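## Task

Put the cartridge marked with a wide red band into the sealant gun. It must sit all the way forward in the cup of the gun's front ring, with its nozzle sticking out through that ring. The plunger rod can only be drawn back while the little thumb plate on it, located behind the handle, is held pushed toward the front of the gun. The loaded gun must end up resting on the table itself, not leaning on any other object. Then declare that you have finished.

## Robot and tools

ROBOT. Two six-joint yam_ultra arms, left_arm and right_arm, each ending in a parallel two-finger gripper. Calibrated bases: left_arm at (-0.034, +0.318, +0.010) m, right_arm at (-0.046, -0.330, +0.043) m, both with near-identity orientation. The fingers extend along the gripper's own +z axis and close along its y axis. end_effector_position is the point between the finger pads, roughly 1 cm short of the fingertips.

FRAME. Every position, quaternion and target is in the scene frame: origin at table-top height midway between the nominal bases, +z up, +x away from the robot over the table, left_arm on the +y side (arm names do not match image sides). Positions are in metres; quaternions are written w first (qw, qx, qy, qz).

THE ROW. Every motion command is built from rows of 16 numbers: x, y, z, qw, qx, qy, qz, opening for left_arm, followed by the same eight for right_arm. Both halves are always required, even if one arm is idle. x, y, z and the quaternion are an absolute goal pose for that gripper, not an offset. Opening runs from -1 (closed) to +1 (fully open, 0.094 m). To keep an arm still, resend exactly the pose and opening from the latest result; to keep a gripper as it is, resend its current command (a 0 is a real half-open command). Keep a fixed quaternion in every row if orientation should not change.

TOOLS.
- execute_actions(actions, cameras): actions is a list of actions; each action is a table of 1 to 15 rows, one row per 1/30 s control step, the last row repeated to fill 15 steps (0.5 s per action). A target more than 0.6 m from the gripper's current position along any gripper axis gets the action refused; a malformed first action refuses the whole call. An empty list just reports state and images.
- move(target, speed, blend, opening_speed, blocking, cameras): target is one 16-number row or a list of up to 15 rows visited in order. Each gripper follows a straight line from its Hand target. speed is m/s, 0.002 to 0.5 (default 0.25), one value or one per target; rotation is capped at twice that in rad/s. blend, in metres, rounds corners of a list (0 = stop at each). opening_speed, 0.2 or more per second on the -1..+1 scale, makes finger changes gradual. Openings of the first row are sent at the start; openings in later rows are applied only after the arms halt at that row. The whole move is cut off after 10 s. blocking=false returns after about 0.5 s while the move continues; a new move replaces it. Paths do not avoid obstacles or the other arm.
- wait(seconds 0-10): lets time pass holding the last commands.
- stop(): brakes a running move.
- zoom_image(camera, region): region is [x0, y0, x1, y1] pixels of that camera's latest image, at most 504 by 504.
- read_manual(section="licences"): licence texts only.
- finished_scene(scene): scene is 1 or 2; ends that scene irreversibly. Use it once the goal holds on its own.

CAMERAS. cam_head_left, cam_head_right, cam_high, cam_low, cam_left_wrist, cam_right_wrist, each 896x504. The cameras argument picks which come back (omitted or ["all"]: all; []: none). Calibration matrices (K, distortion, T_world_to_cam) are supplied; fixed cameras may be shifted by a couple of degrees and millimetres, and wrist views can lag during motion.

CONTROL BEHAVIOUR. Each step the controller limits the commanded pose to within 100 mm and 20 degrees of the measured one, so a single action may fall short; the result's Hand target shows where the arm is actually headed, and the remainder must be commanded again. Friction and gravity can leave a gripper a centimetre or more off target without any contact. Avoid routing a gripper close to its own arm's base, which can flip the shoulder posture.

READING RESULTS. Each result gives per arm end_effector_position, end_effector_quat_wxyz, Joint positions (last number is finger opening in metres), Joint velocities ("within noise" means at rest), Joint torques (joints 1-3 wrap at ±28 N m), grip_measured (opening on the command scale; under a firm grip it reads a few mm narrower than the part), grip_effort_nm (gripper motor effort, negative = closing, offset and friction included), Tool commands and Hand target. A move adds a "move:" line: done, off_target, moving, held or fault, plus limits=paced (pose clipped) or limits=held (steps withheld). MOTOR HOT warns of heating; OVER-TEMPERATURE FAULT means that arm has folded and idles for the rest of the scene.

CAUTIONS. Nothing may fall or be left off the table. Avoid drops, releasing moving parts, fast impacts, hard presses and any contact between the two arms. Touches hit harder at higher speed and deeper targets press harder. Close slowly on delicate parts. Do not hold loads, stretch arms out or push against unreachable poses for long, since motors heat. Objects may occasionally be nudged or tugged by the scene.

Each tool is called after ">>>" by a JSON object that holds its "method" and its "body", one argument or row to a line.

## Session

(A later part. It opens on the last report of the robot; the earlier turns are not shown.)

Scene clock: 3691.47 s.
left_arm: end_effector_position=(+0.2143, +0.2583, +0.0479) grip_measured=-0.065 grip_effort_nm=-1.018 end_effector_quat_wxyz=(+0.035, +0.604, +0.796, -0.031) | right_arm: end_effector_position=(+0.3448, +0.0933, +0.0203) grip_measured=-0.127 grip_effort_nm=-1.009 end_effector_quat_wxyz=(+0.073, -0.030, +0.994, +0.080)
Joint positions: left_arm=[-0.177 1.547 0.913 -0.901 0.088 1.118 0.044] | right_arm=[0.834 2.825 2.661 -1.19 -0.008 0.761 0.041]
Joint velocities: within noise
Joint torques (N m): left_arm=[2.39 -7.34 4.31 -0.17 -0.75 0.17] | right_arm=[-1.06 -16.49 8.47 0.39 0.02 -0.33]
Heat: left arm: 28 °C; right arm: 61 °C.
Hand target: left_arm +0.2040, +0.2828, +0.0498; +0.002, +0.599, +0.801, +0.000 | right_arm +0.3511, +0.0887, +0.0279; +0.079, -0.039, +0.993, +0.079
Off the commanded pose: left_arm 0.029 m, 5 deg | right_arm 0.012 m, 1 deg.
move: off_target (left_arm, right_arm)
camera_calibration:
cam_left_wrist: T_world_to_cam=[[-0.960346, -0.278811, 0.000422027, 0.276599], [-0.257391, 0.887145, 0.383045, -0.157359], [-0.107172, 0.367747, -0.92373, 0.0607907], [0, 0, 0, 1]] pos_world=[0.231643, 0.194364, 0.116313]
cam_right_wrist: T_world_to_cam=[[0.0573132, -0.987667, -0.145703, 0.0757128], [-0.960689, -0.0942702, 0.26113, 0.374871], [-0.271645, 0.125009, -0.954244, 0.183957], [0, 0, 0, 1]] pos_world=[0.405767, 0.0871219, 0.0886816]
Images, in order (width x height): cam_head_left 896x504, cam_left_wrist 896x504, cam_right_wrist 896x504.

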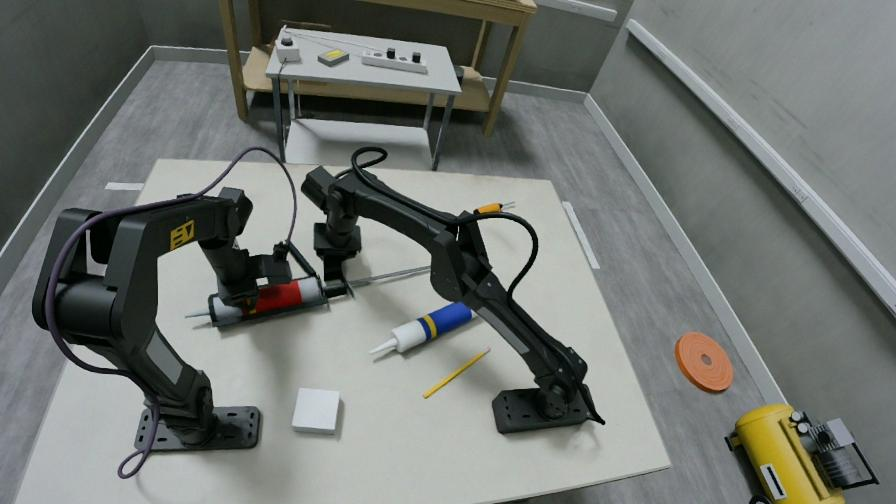

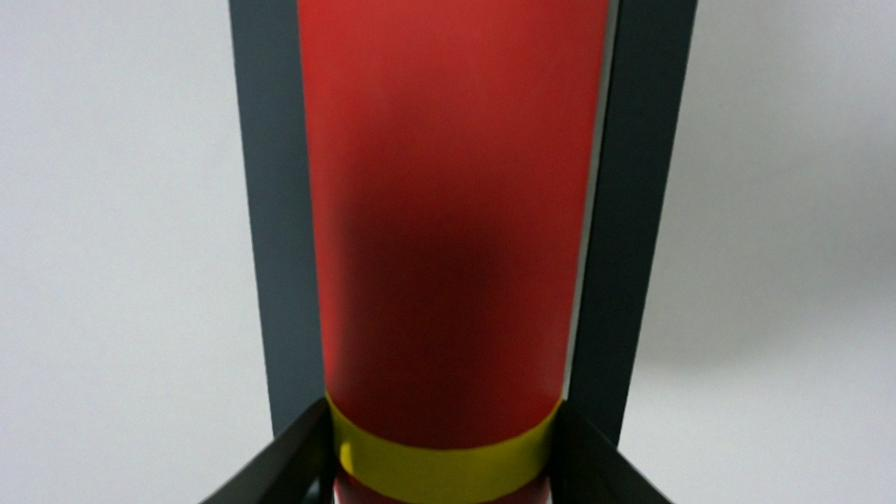

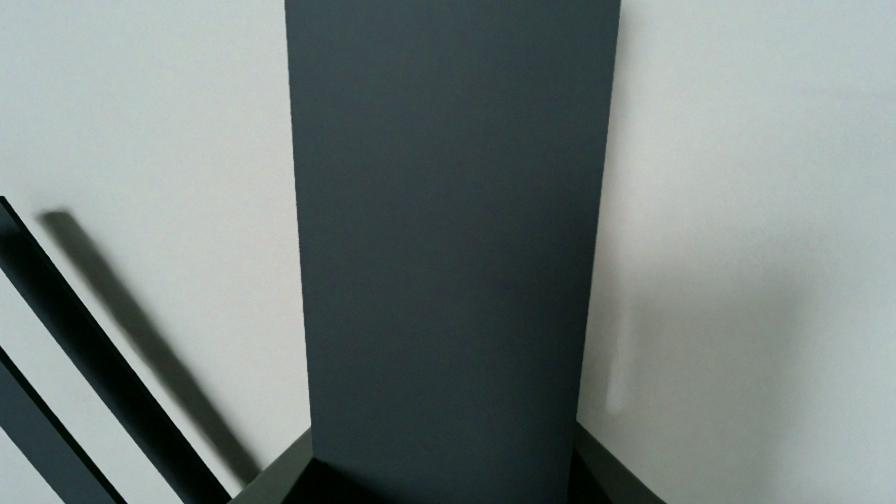

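>>> {"method": "move", "body": {
  "target": [
    [0.2140,0.2600,0.0480,-0.0477,0.6213,0.7811,0.038,-0.35,0.352,0.0875,0.028,0.08,-0.039,0.9934,0.075,-0.4],
    [0.2080,0.2860,0.0480,-0.0477,0.6213,0.7811,0.038,-0.35,0.352,0.0875,0.028,0.08,-0.039,0.9934,0.075,-0.4]
  ],
  "speed": 0.06,
  "blend": 0.005,
  "cameras": ["cam_right_wrist","cam_head_left","cam_left_wrist"]
}}

>>> {"method": "zoom_image", "body": {
  "camera": "cam_head_left",
  "region": [170, 275, 240, 340]
}}

Scene clock: 3770.33 s.
left_arm: end_effector_position=(+0.2163, +0.2584, +0.0478) grip_measured=-0.065 grip_effort_nm=-1.018 end_effector_quat_wxyz=(-0.011, +0.620, +0.785, +0.004) | right_arm: end_effector_position=(+0.3452, +0.0925, +0.0202) grip_measured=-0.127 grip_effort_nm=-1.009 end_effector_quat_wxyz=(+0.074, -0.025, +0.994, +0.078)
Joint positions: left_arm=[-0.247 1.604 0.973 -0.957 -0.017 1.087 0.044] | right_arm=[0.834 2.825 2.661 -1.192 -0.003 0.771 0.041]
Joint velocities: within noise
Joint torques (N m): left_arm=[2.24 -6.52 3.89 -0.17 -0.87 0.4] | right_arm=[-1.07 -16.57 8.25 0.4 0.09 -0.44]
Heat: left arm: 28 °C; right arm: 65 °C.
Hand target: left_arm +0.2079, +0.2842, +0.0483; -0.048, +0.622, +0.781, +0.036 | right_arm +0.3522, +0.0870, +0.0278; +0.082, -0.039, +0.993, +0.075
Off the commanded pose: left_arm 0.029 m, 6 deg | right_arm 0.011 m, 2 deg.
move: off_target (left_arm, right_arm)
camera_calibration:
cam_left_wrist: T_world_to_cam=[[-0.970463, -0.241251, -0.000122798, 0.271059], [-0.210617, 0.846984, 0.488118, -0.1616], [-0.117655, 0.473726, -0.872778, 0.0333247], [0, 0, 0, 1]] pos_world=[0.232938, 0.186479, 0.107998]
cam_right_wrist: T_world_to_cam=[[0.0460499, -0.988645, -0.143043, 0.078784], [-0.961839, -0.082545, 0.260867, 0.374467], [-0.269712, 0.125571, -0.954718, 0.183364], [0, 0, 0, 1]] pos_world=[0.406004, 0.0857746, 0.0886443]
Images, in order (width x height): cam_head_left 896x504, cam_left_wrist 896x504, cam_right_wrist 896x504.

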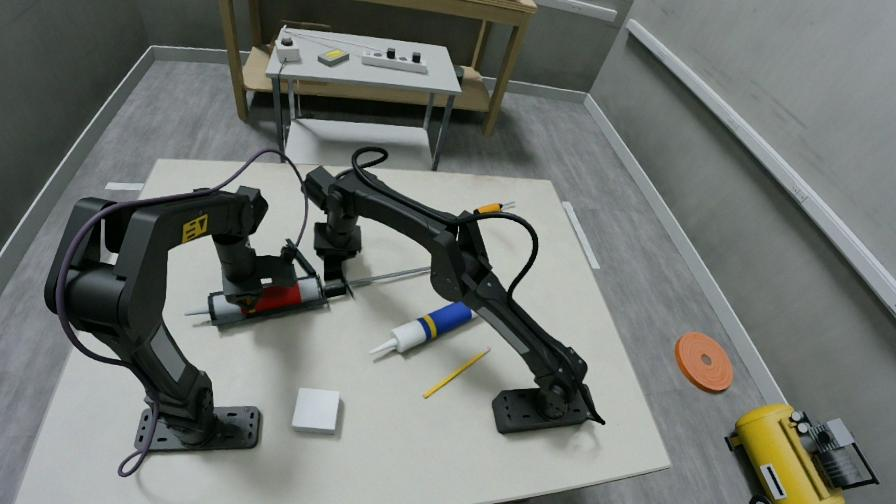

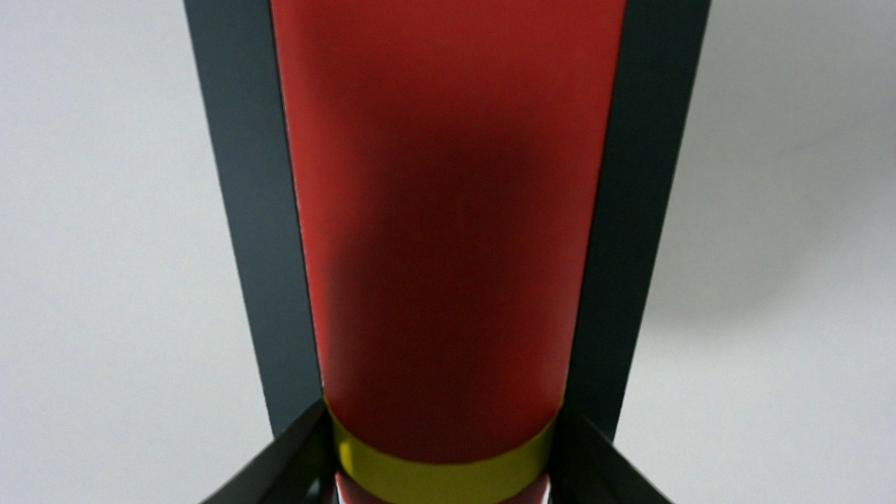

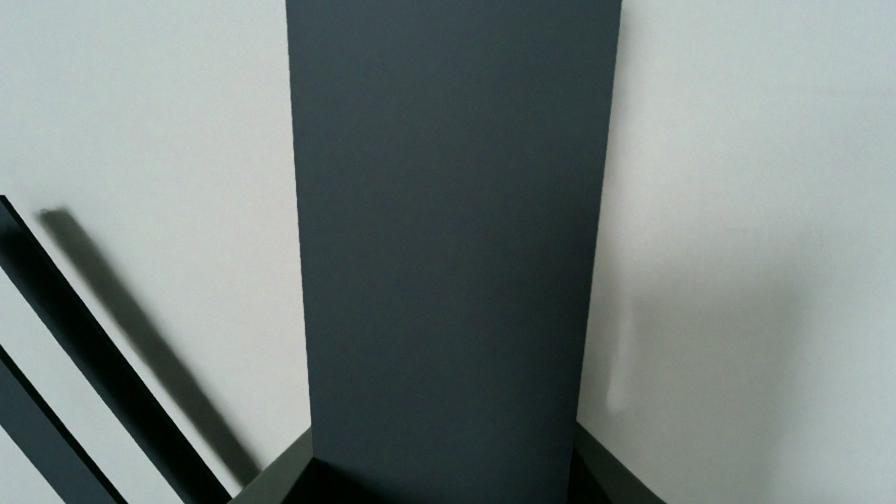

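Scaled by 7.200 from the camera's 896x504 image, which has a finer 1280x720 frame.

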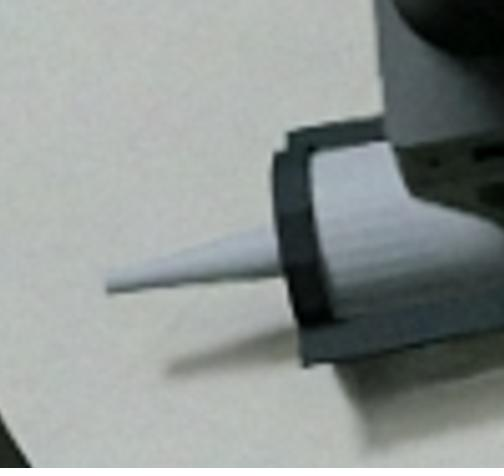

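>>> {"method": "move", "body": {
  "target": [
    [0.2165,0.2600,0.0470,-0.0136,0.6224,0.7825,0.0108,-0.2,0.352,0.0875,0.028,0.08,-0.039,0.9934,0.075,-0.4],
    [0.2165,0.2600,0.0470,-0.0136,0.6224,0.7825,0.0108,-0.2,0.352,0.0875,0.028,0.08,-0.039,0.9934,0.075,0.1],
    [0.2165,0.2600,0.0470,-0.0136,0.6224,0.7825,0.0108,0.3,0.345,0.0825,0.13,0.08,-0.039,0.9934,0.075,0.0]
  ],
  "speed": 0.1,
  "opening_speed": 1,
  "cameras": ["cam_head_left"]
}}

>>> {"method": "move", "body": {
  "target": [
    [0.2165,0.2600,0.1500,0,0.6225,0.7826,0,0.35,0.31,-0.11,0.15,-0.253,0.546,0.779,0.177,-0.9],
    [0.1600,0.2350,0.2300,0.383,0,0.924,0,0.35,0.31,-0.11,0.15,-0.253,0.546,0.779,0.177,-0.9]
  ],
  "speed": 0.2
}}

>>> {"method": "zoom_image", "body": {
  "camera": "cam_left_wrist",
  "region": [180, 200, 420, 450]
}}

Scene clock: 3794.60 s.
left_arm: end_effector_position=(+0.2169, +0.2624, +0.0479) grip_measured=+0.298 grip_effort_nm=0.100 end_effector_quat_wxyz=(-0.015, +0.617, +0.787, +0.010) | right_arm: end_effector_position=(+0.3434, +0.0862, +0.1050) grip_measured=+0.002 grip_effort_nm=-0.085 end_effector_quat_wxyz=(+0.095, -0.034, +0.990, +0.098)
Joint positions: left_arm=[-0.241 1.604 0.973 -0.958 -0.03 1.087 0.061] | right_arm=[0.828 2.748 2.837 -1.387 -0.007 0.747 0.047]
Joint velocities: within noise
Joint torques (N m): left_arm=[-0.5 -5.37 5.01 0.12 -0.1 0.03] | right_arm=[-0.43 -18.5 8.39 0.41 0.05 -0.15]
Heat: left arm: 29 °C; right arm: 66 °C.
Hand target: left_arm +0.2152, +0.2635, +0.0471; -0.019, +0.620, +0.784, +0.013 | right_arm +0.3455, +0.0826, +0.1290; +0.109, -0.038, +0.988, +0.106
Off the commanded pose: left_arm 0.003 m, 1 deg | right_arm 0.025 m, 3 deg.
elbow stopped short (right arm): the move would have taken joint 3 (elbow) straighter than the controller allows.
move: off_target (right_arm); target 2's new opening was sent with right_arm's hand 0.011 m and 2 deg from that target; target 3's new opening was sent with right_arm's hand 0.025 m and 3 deg from that target
Images, in order (width x height): cam_head_left 896x504.

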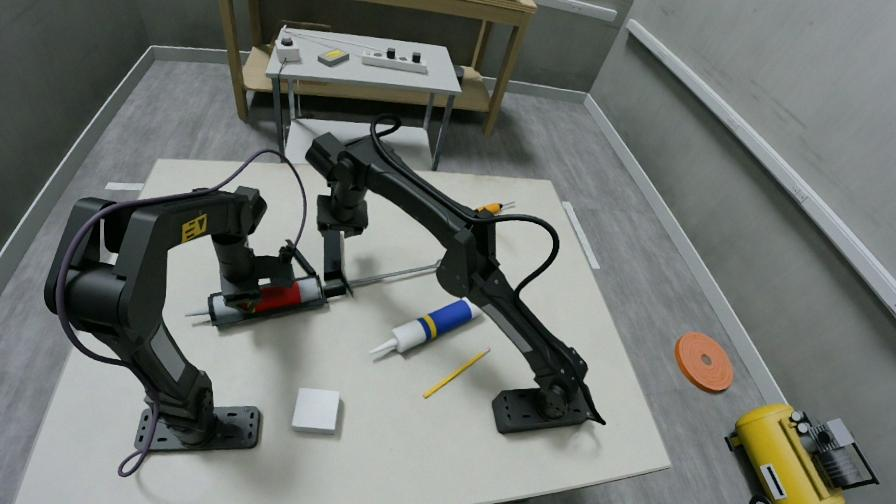

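Scene clock: 3803.40 s.
left_arm: end_effector_position=(+0.1590, +0.2292, +0.2276) grip_measured=+0.348 grip_effort_nm=0.095 end_effector_quat_wxyz=(+0.375, +0.015, +0.927, -0.012) | right_arm: end_effector_position=(+0.3122, -0.1122, +0.1386) grip_measured=-0.898 grip_effort_nm=-0.090 end_effector_quat_wxyz=(-0.254, +0.541, +0.785, +0.161)
Joint positions: left_arm=[-0.881 0.803 0.954 -1.145 -0.541 -0.686 0.063] | right_arm=[0.311 2.179 1.845 -1.31 -0.608 1.482 0.005]
Joint velocities: within noise
Joint torques (N m): left_arm=[-0.66 0.28 5.97 0.99 -0.55 -0.17] | right_arm=[-0.12 -15.04 5.01 0.15 -0.48 0.13]
Heat: left arm: 28 °C; right arm: 63 °C.
Hand target: left_arm +0.1614, +0.2327, +0.2287; +0.383, +0.008, +0.924, -0.001 | right_arm +0.3110, -0.1101, +0.1517; -0.253, +0.542, +0.781, +0.177
Off the commanded pose: left_arm 0.006 m, 2 deg | right_arm 0.012 m, 2 deg.
move: off_target (right_arm)
camera_calibration:
cam_left_wrist: T_world_to_cam=[[-0.0251629, -0.999603, 0.0126568, 0.228992], [-0.960397, 0.0206577, -0.277869, 0.246248], [0.277497, -0.0191475, -0.960536, 0.26747], [0, 0, 0, 1]] pos_world=[0.168036, 0.228935, 0.322441]
cam_right_wrist: T_world_to_cam=[[-0.933084, -0.357596, 0.0384649, 0.246226], [-0.153864, 0.493557, 0.855995, 0.0249017], [-0.325085, 0.792797, -0.515552, 0.344481], [0, 0, 0, 1]] pos_world=[0.345566, -0.197345, 0.146811]

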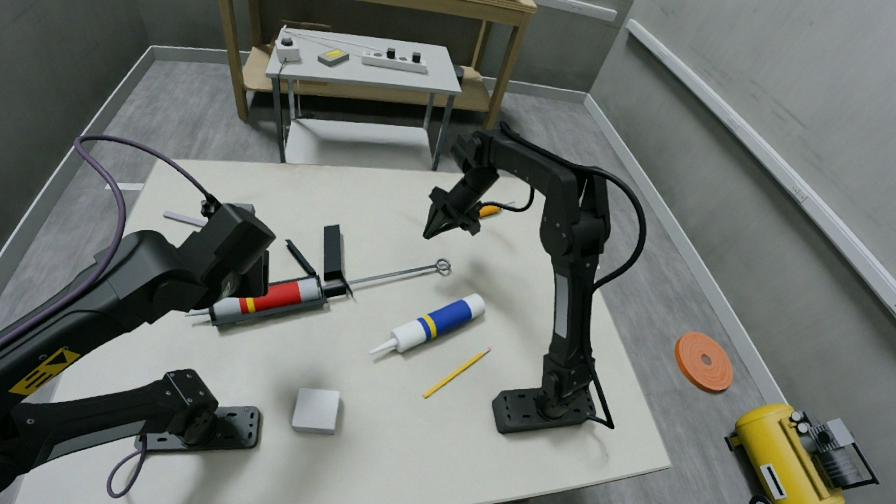

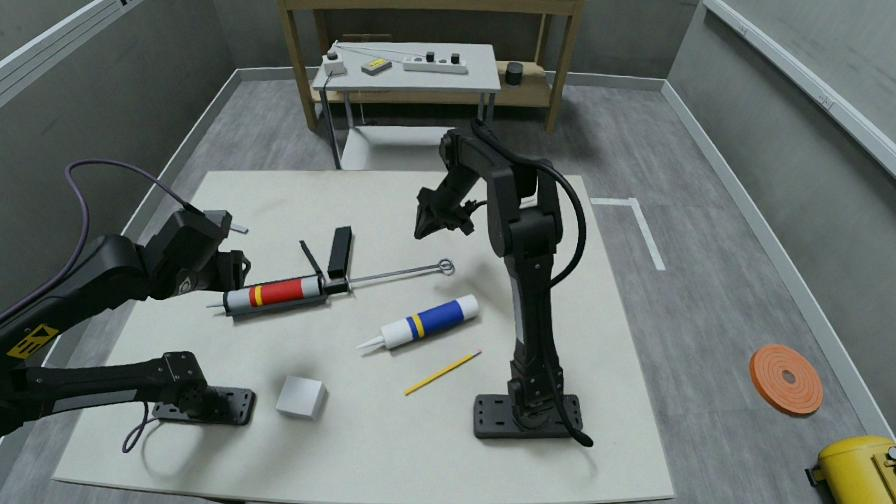

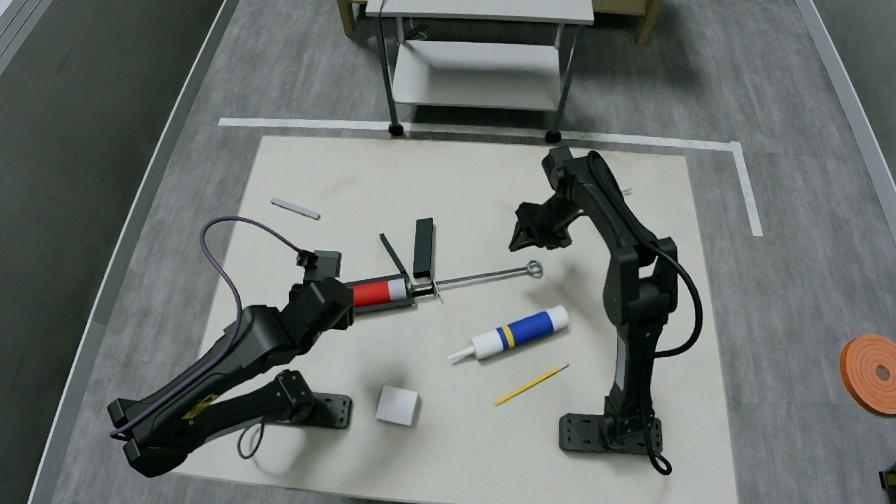

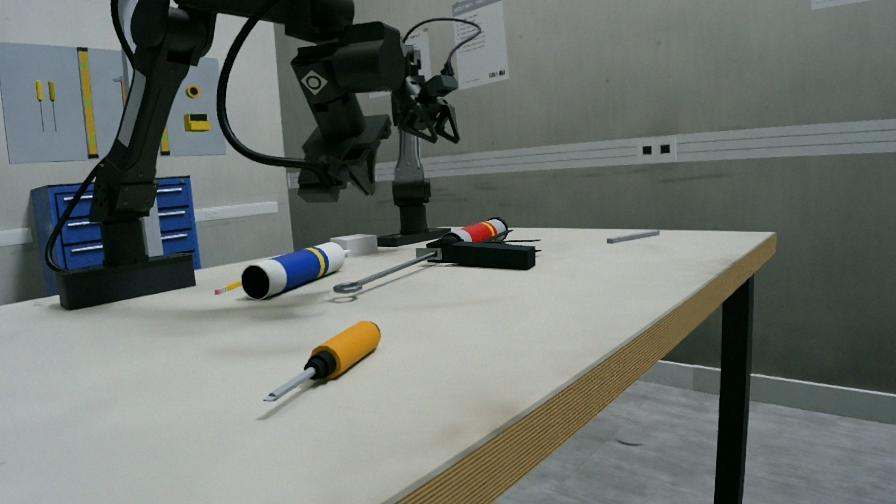

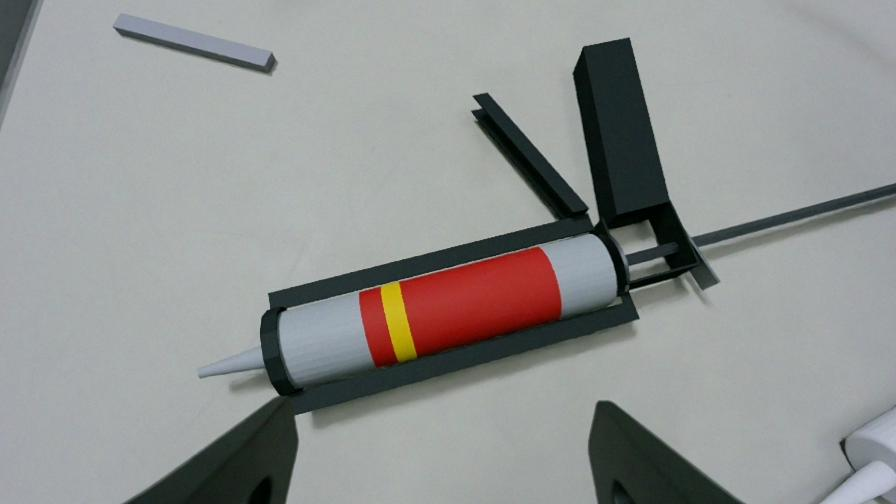

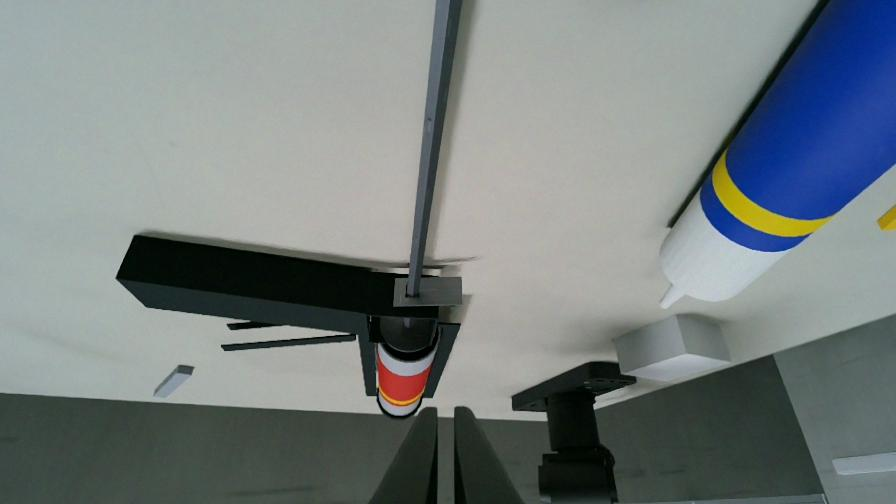

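Scaled by 2.016 from the camera's 896x504 image, which has a finer 1280x720 frame.

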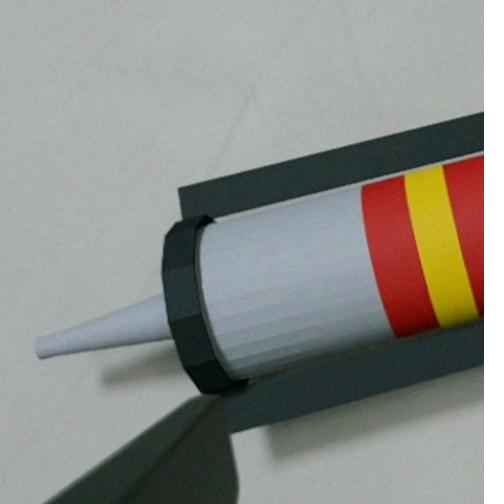

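>>> {"method": "move", "body": {
  "target": [
    [0.185,0.290,0.2300,0,-0.4226,0.9063,0,0.0,0.31,-0.11,0.15,-0.253,0.546,0.779,0.177,-0.9],
    [0.178,0.370,0.170,0,-0.788,0.6157,0,-0.5,0.31,-0.11,0.15,-0.253,0.546,0.779,0.177,-0.9]
  ],
  "speed": 0.25,
  "cameras": ["cam_left_wrist","cam_high"]
}}

Scene clock: 3895.47 s.
left_arm: end_effector_position=(+0.1737, +0.3683, +0.1735) grip_measured=-0.498 grip_effort_nm=-0.081 end_effector_quat_wxyz=(+0.011, +0.783, -0.622, -0.002) | right_arm: end_effector_position=(+0.3112, -0.1125, +0.1354) grip_measured=-0.898 grip_effort_nm=-0.085 end_effector_quat_wxyz=(-0.256, +0.545, +0.783, +0.159)
Joint positions: left_arm=[0.244 1.377 1.273 -1.487 0.011 -1.557 0.024] | right_arm=[0.311 2.178 1.83 -1.298 -0.608 1.491 0.005]
Joint velocities: within noise
Joint torques (N m): left_arm=[0.24 -3.9 5.18 0.35 0.06 -0.09] | right_arm=[-0.02 -15.3 5 0.15 -0.48 0.13]
Heat: left arm: 28 °C; right arm: 60 °C.
Hand target: left_arm +0.1775, +0.3688, +0.1713; +0.008, +0.788, -0.615, +0.005 | right_arm +0.3099, -0.1101, +0.1496; -0.253, +0.545, +0.779, +0.177
Off the commanded pose: left_arm 0.006 m, 2 deg | right_arm 0.015 m, 2 deg.
move: off_target (right_arm)
camera_calibration:
cam_left_wrist: T_world_to_cam=[[0.971522, 0.235343, -0.0275401, -0.251888], [0.219592, -0.85059, 0.477781, 0.22724], [0.0890172, -0.470223, -0.878047, 0.398622], [0, 0, 0, 1]] pos_world=[0.159331, 0.44001, 0.2345]
Images, in order (width x height): cam_high 896x504, cam_left_wrist 896x504.

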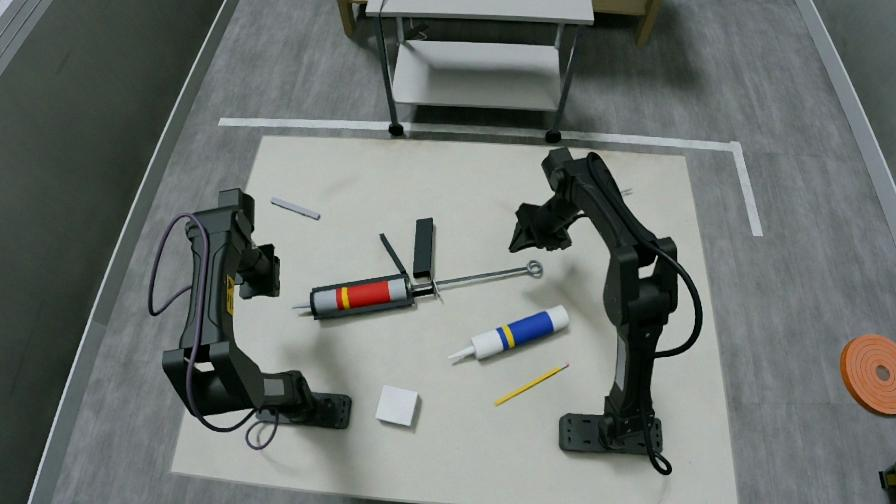

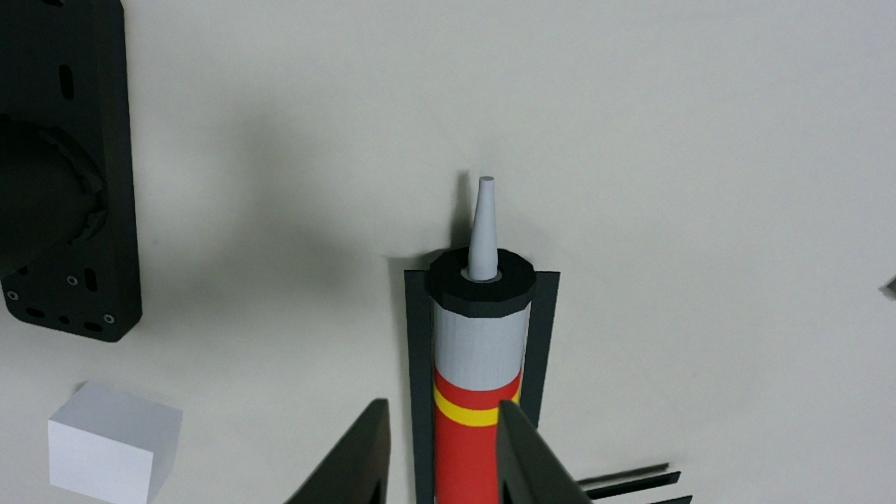

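Great view of ring front.

>>> {"method": "zoom_image", "body": {
  "camera": "cam_left_wrist",
  "region": [400, 160, 580, 340]
}}

Scaled by 2.800 from the camera's 896x504 image, which has a finer 1280x720 frame.

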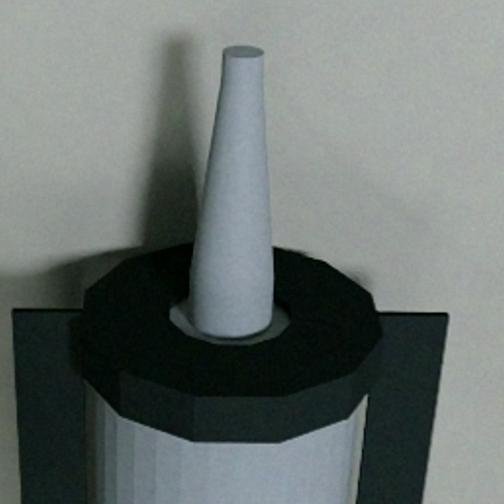

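>>> {"method": "zoom_image", "body": {
  "camera": "cam_left_wrist",
  "region": [450, 245, 520, 300]
}}

>>> {"method": "zoom_image", "body": {
  "camera": "cam_left_wrist",
  "region": [420, 240, 550, 340]
}}

Scaled by 7.200 from the camera's 896x504 image, which has a finer 1280x720 frame.

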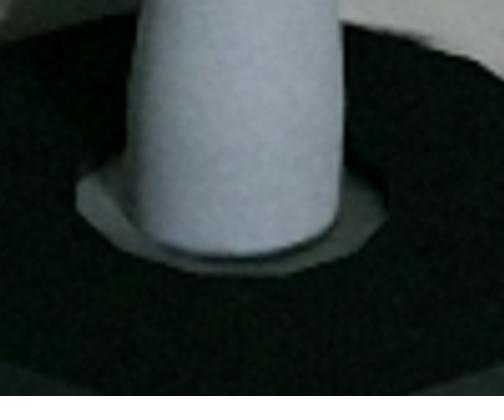

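Scaled by 3.877 from the camera's 896x504 image, which has a finer 1280x720 frame.

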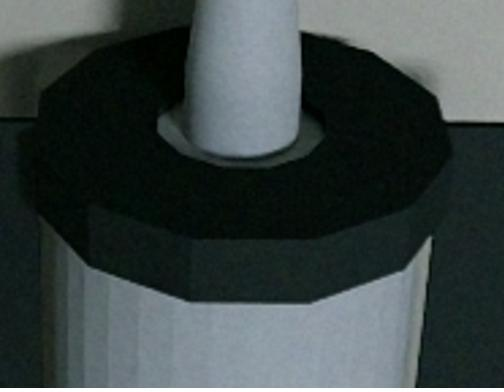

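>>> {"method": "wait", "body": {
  "seconds": 0.1
}}

>>> {"method": "zoom_image", "body": {
  "camera": "cam_right_wrist",
  "region": [620, 160, 820, 340]
}}

>>> {"method": "zoom_image", "body": {
  "camera": "cam_high",
  "region": [440, 330, 500, 370]
}}

>>> {"method": "zoom_image", "body": {
  "camera": "cam_head_left",
  "region": [360, 310, 440, 370]
}}

Scene clock: 3973.17 s.
left_arm: end_effector_position=(+0.1737, +0.3683, +0.1735) grip_measured=-0.498 grip_effort_nm=-0.081 end_effector_quat_wxyz=(+0.011, +0.783, -0.622, -0.002) | right_arm: end_effector_position=(+0.3112, -0.1125, +0.1354) grip_measured=-0.898 grip_effort_nm=-0.085 end_effector_quat_wxyz=(-0.256, +0.545, +0.783, +0.159)
Joint positions: left_arm=[0.244 1.377 1.273 -1.487 0.011 -1.557 0.024] | right_arm=[0.311 2.178 1.83 -1.298 -0.608 1.491 0.005]
Joint velocities: within noise
Joint torques (N m): left_arm=[0.21 -3.88 5.27 0.31 0.07 -0.15] | right_arm=[-0.02 -15.3 5 0.14 -0.48 0.13]
Heat: left arm: 27 °C; right arm: 55 °C.
Hand target: left_arm +0.1775, +0.3688, +0.1713; +0.008, +0.788, -0.615, +0.005 | right_arm +0.3099, -0.1101, +0.1496; -0.253, +0.545, +0.779, +0.177
Tool commands: left_gripper/opening=-0.5 right_gripper/opening=-0.9
Off the commanded pose: left_arm 0.006 m, 2 deg | right_arm 0.015 m, 2 deg.
wait: 0.10 s; at rest from the start
camera_calibration:
cam_left_wrist: T_world_to_cam=[[0.971522, 0.235343, -0.0275401, -0.251888], [0.219592, -0.85059, 0.477781, 0.22724], [0.0890172, -0.470223, -0.878047, 0.398622], [0, 0, 0, 1]] pos_world=[0.159331, 0.44001, 0.2345]
cam_right_wrist: T_world_to_cam=[[-0.935487, -0.35045, 0.0452712, 0.245968], [-0.144718, 0.496845, 0.855688, 0.0252108], [-0.322369, 0.793933, -0.515509, 0.342024], [0, 0, 0, 1]] pos_world=[0.344006, -0.197871, 0.143609]

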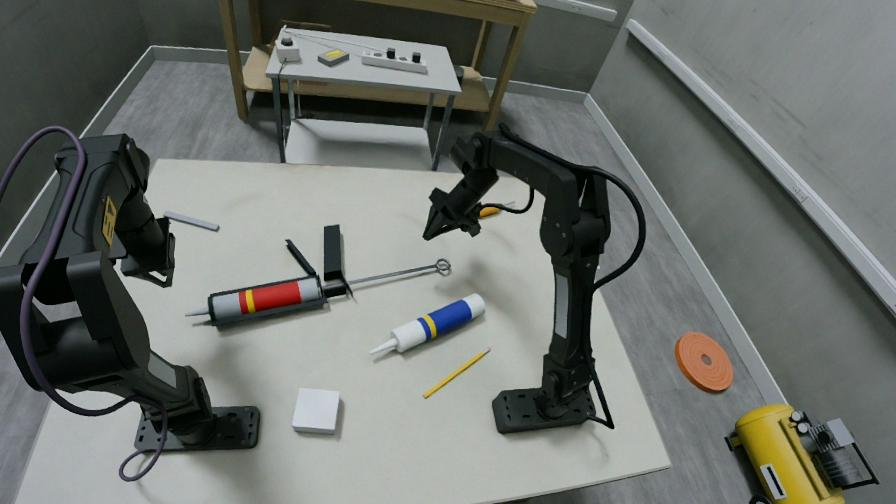

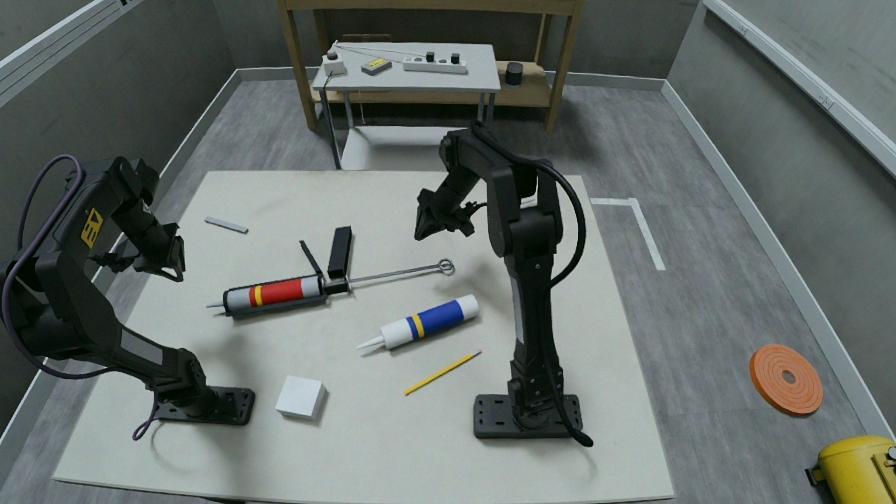

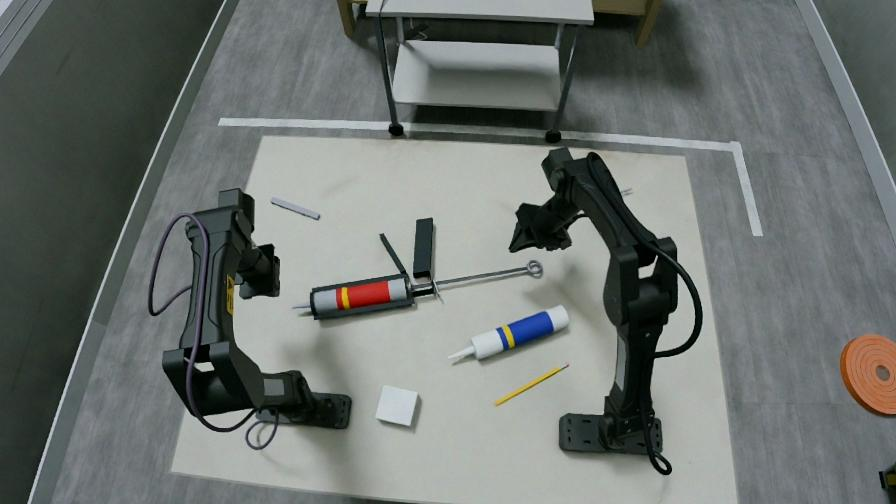

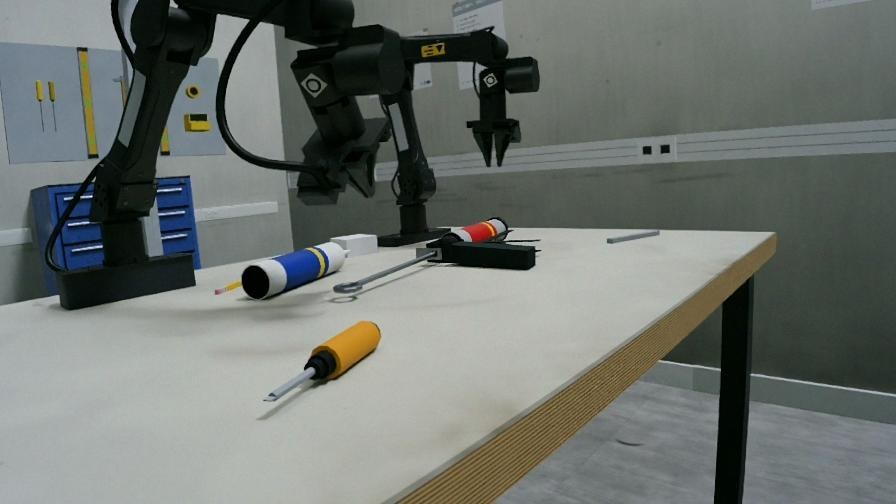

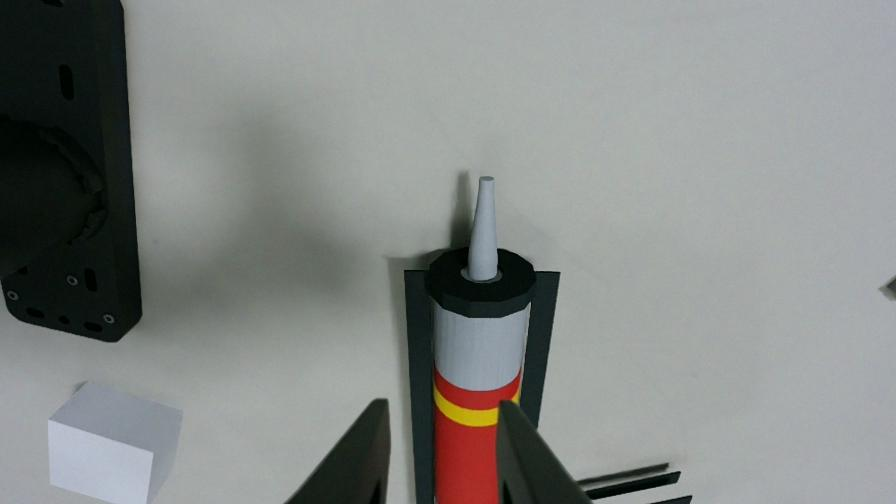

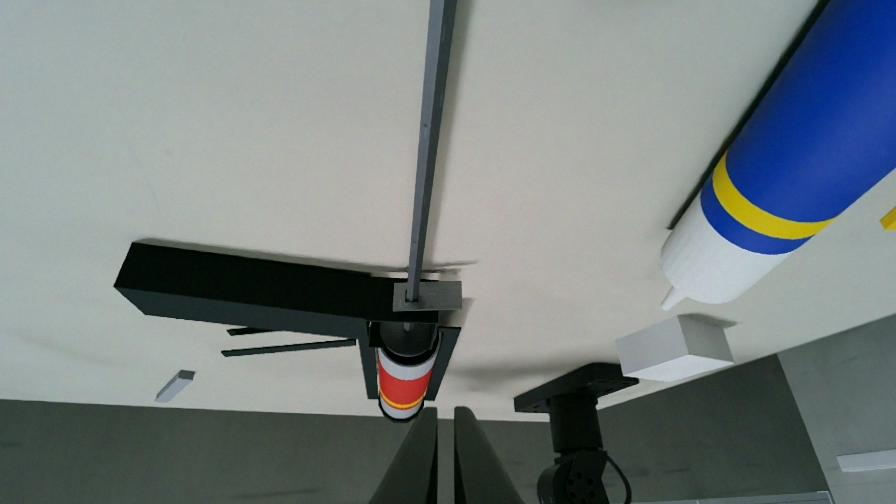

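Scaled by 2.520 from the camera's 896x504 image, which has a finer 1280x720 frame.

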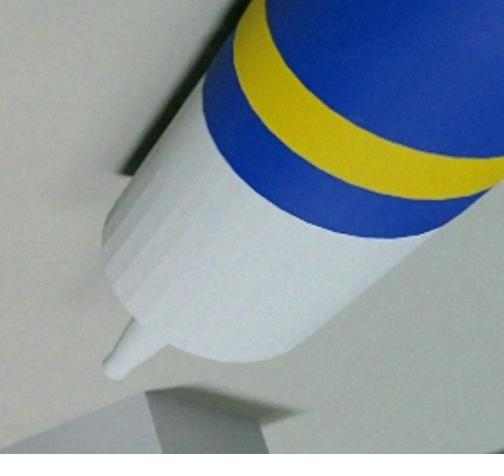

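Scaled by 8.400 from the camera's 896x504 image, which has a finer 1280x720 frame.

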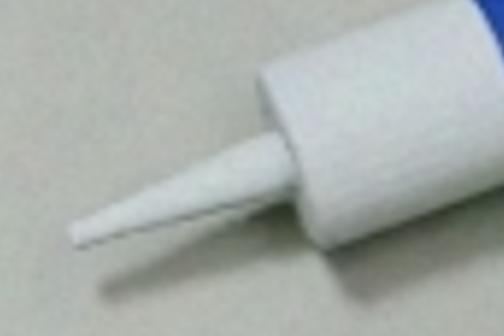

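Scaled by 6.300 from the camera's 896x504 image, which has a finer 1280x720 frame.

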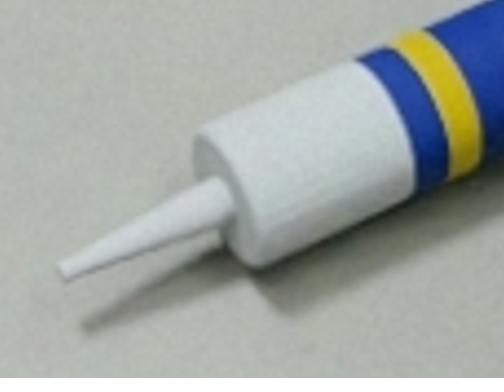

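>>> {"method": "finished_scene", "body": {
  "scene": 2
}}

The scene is finished: the task was done.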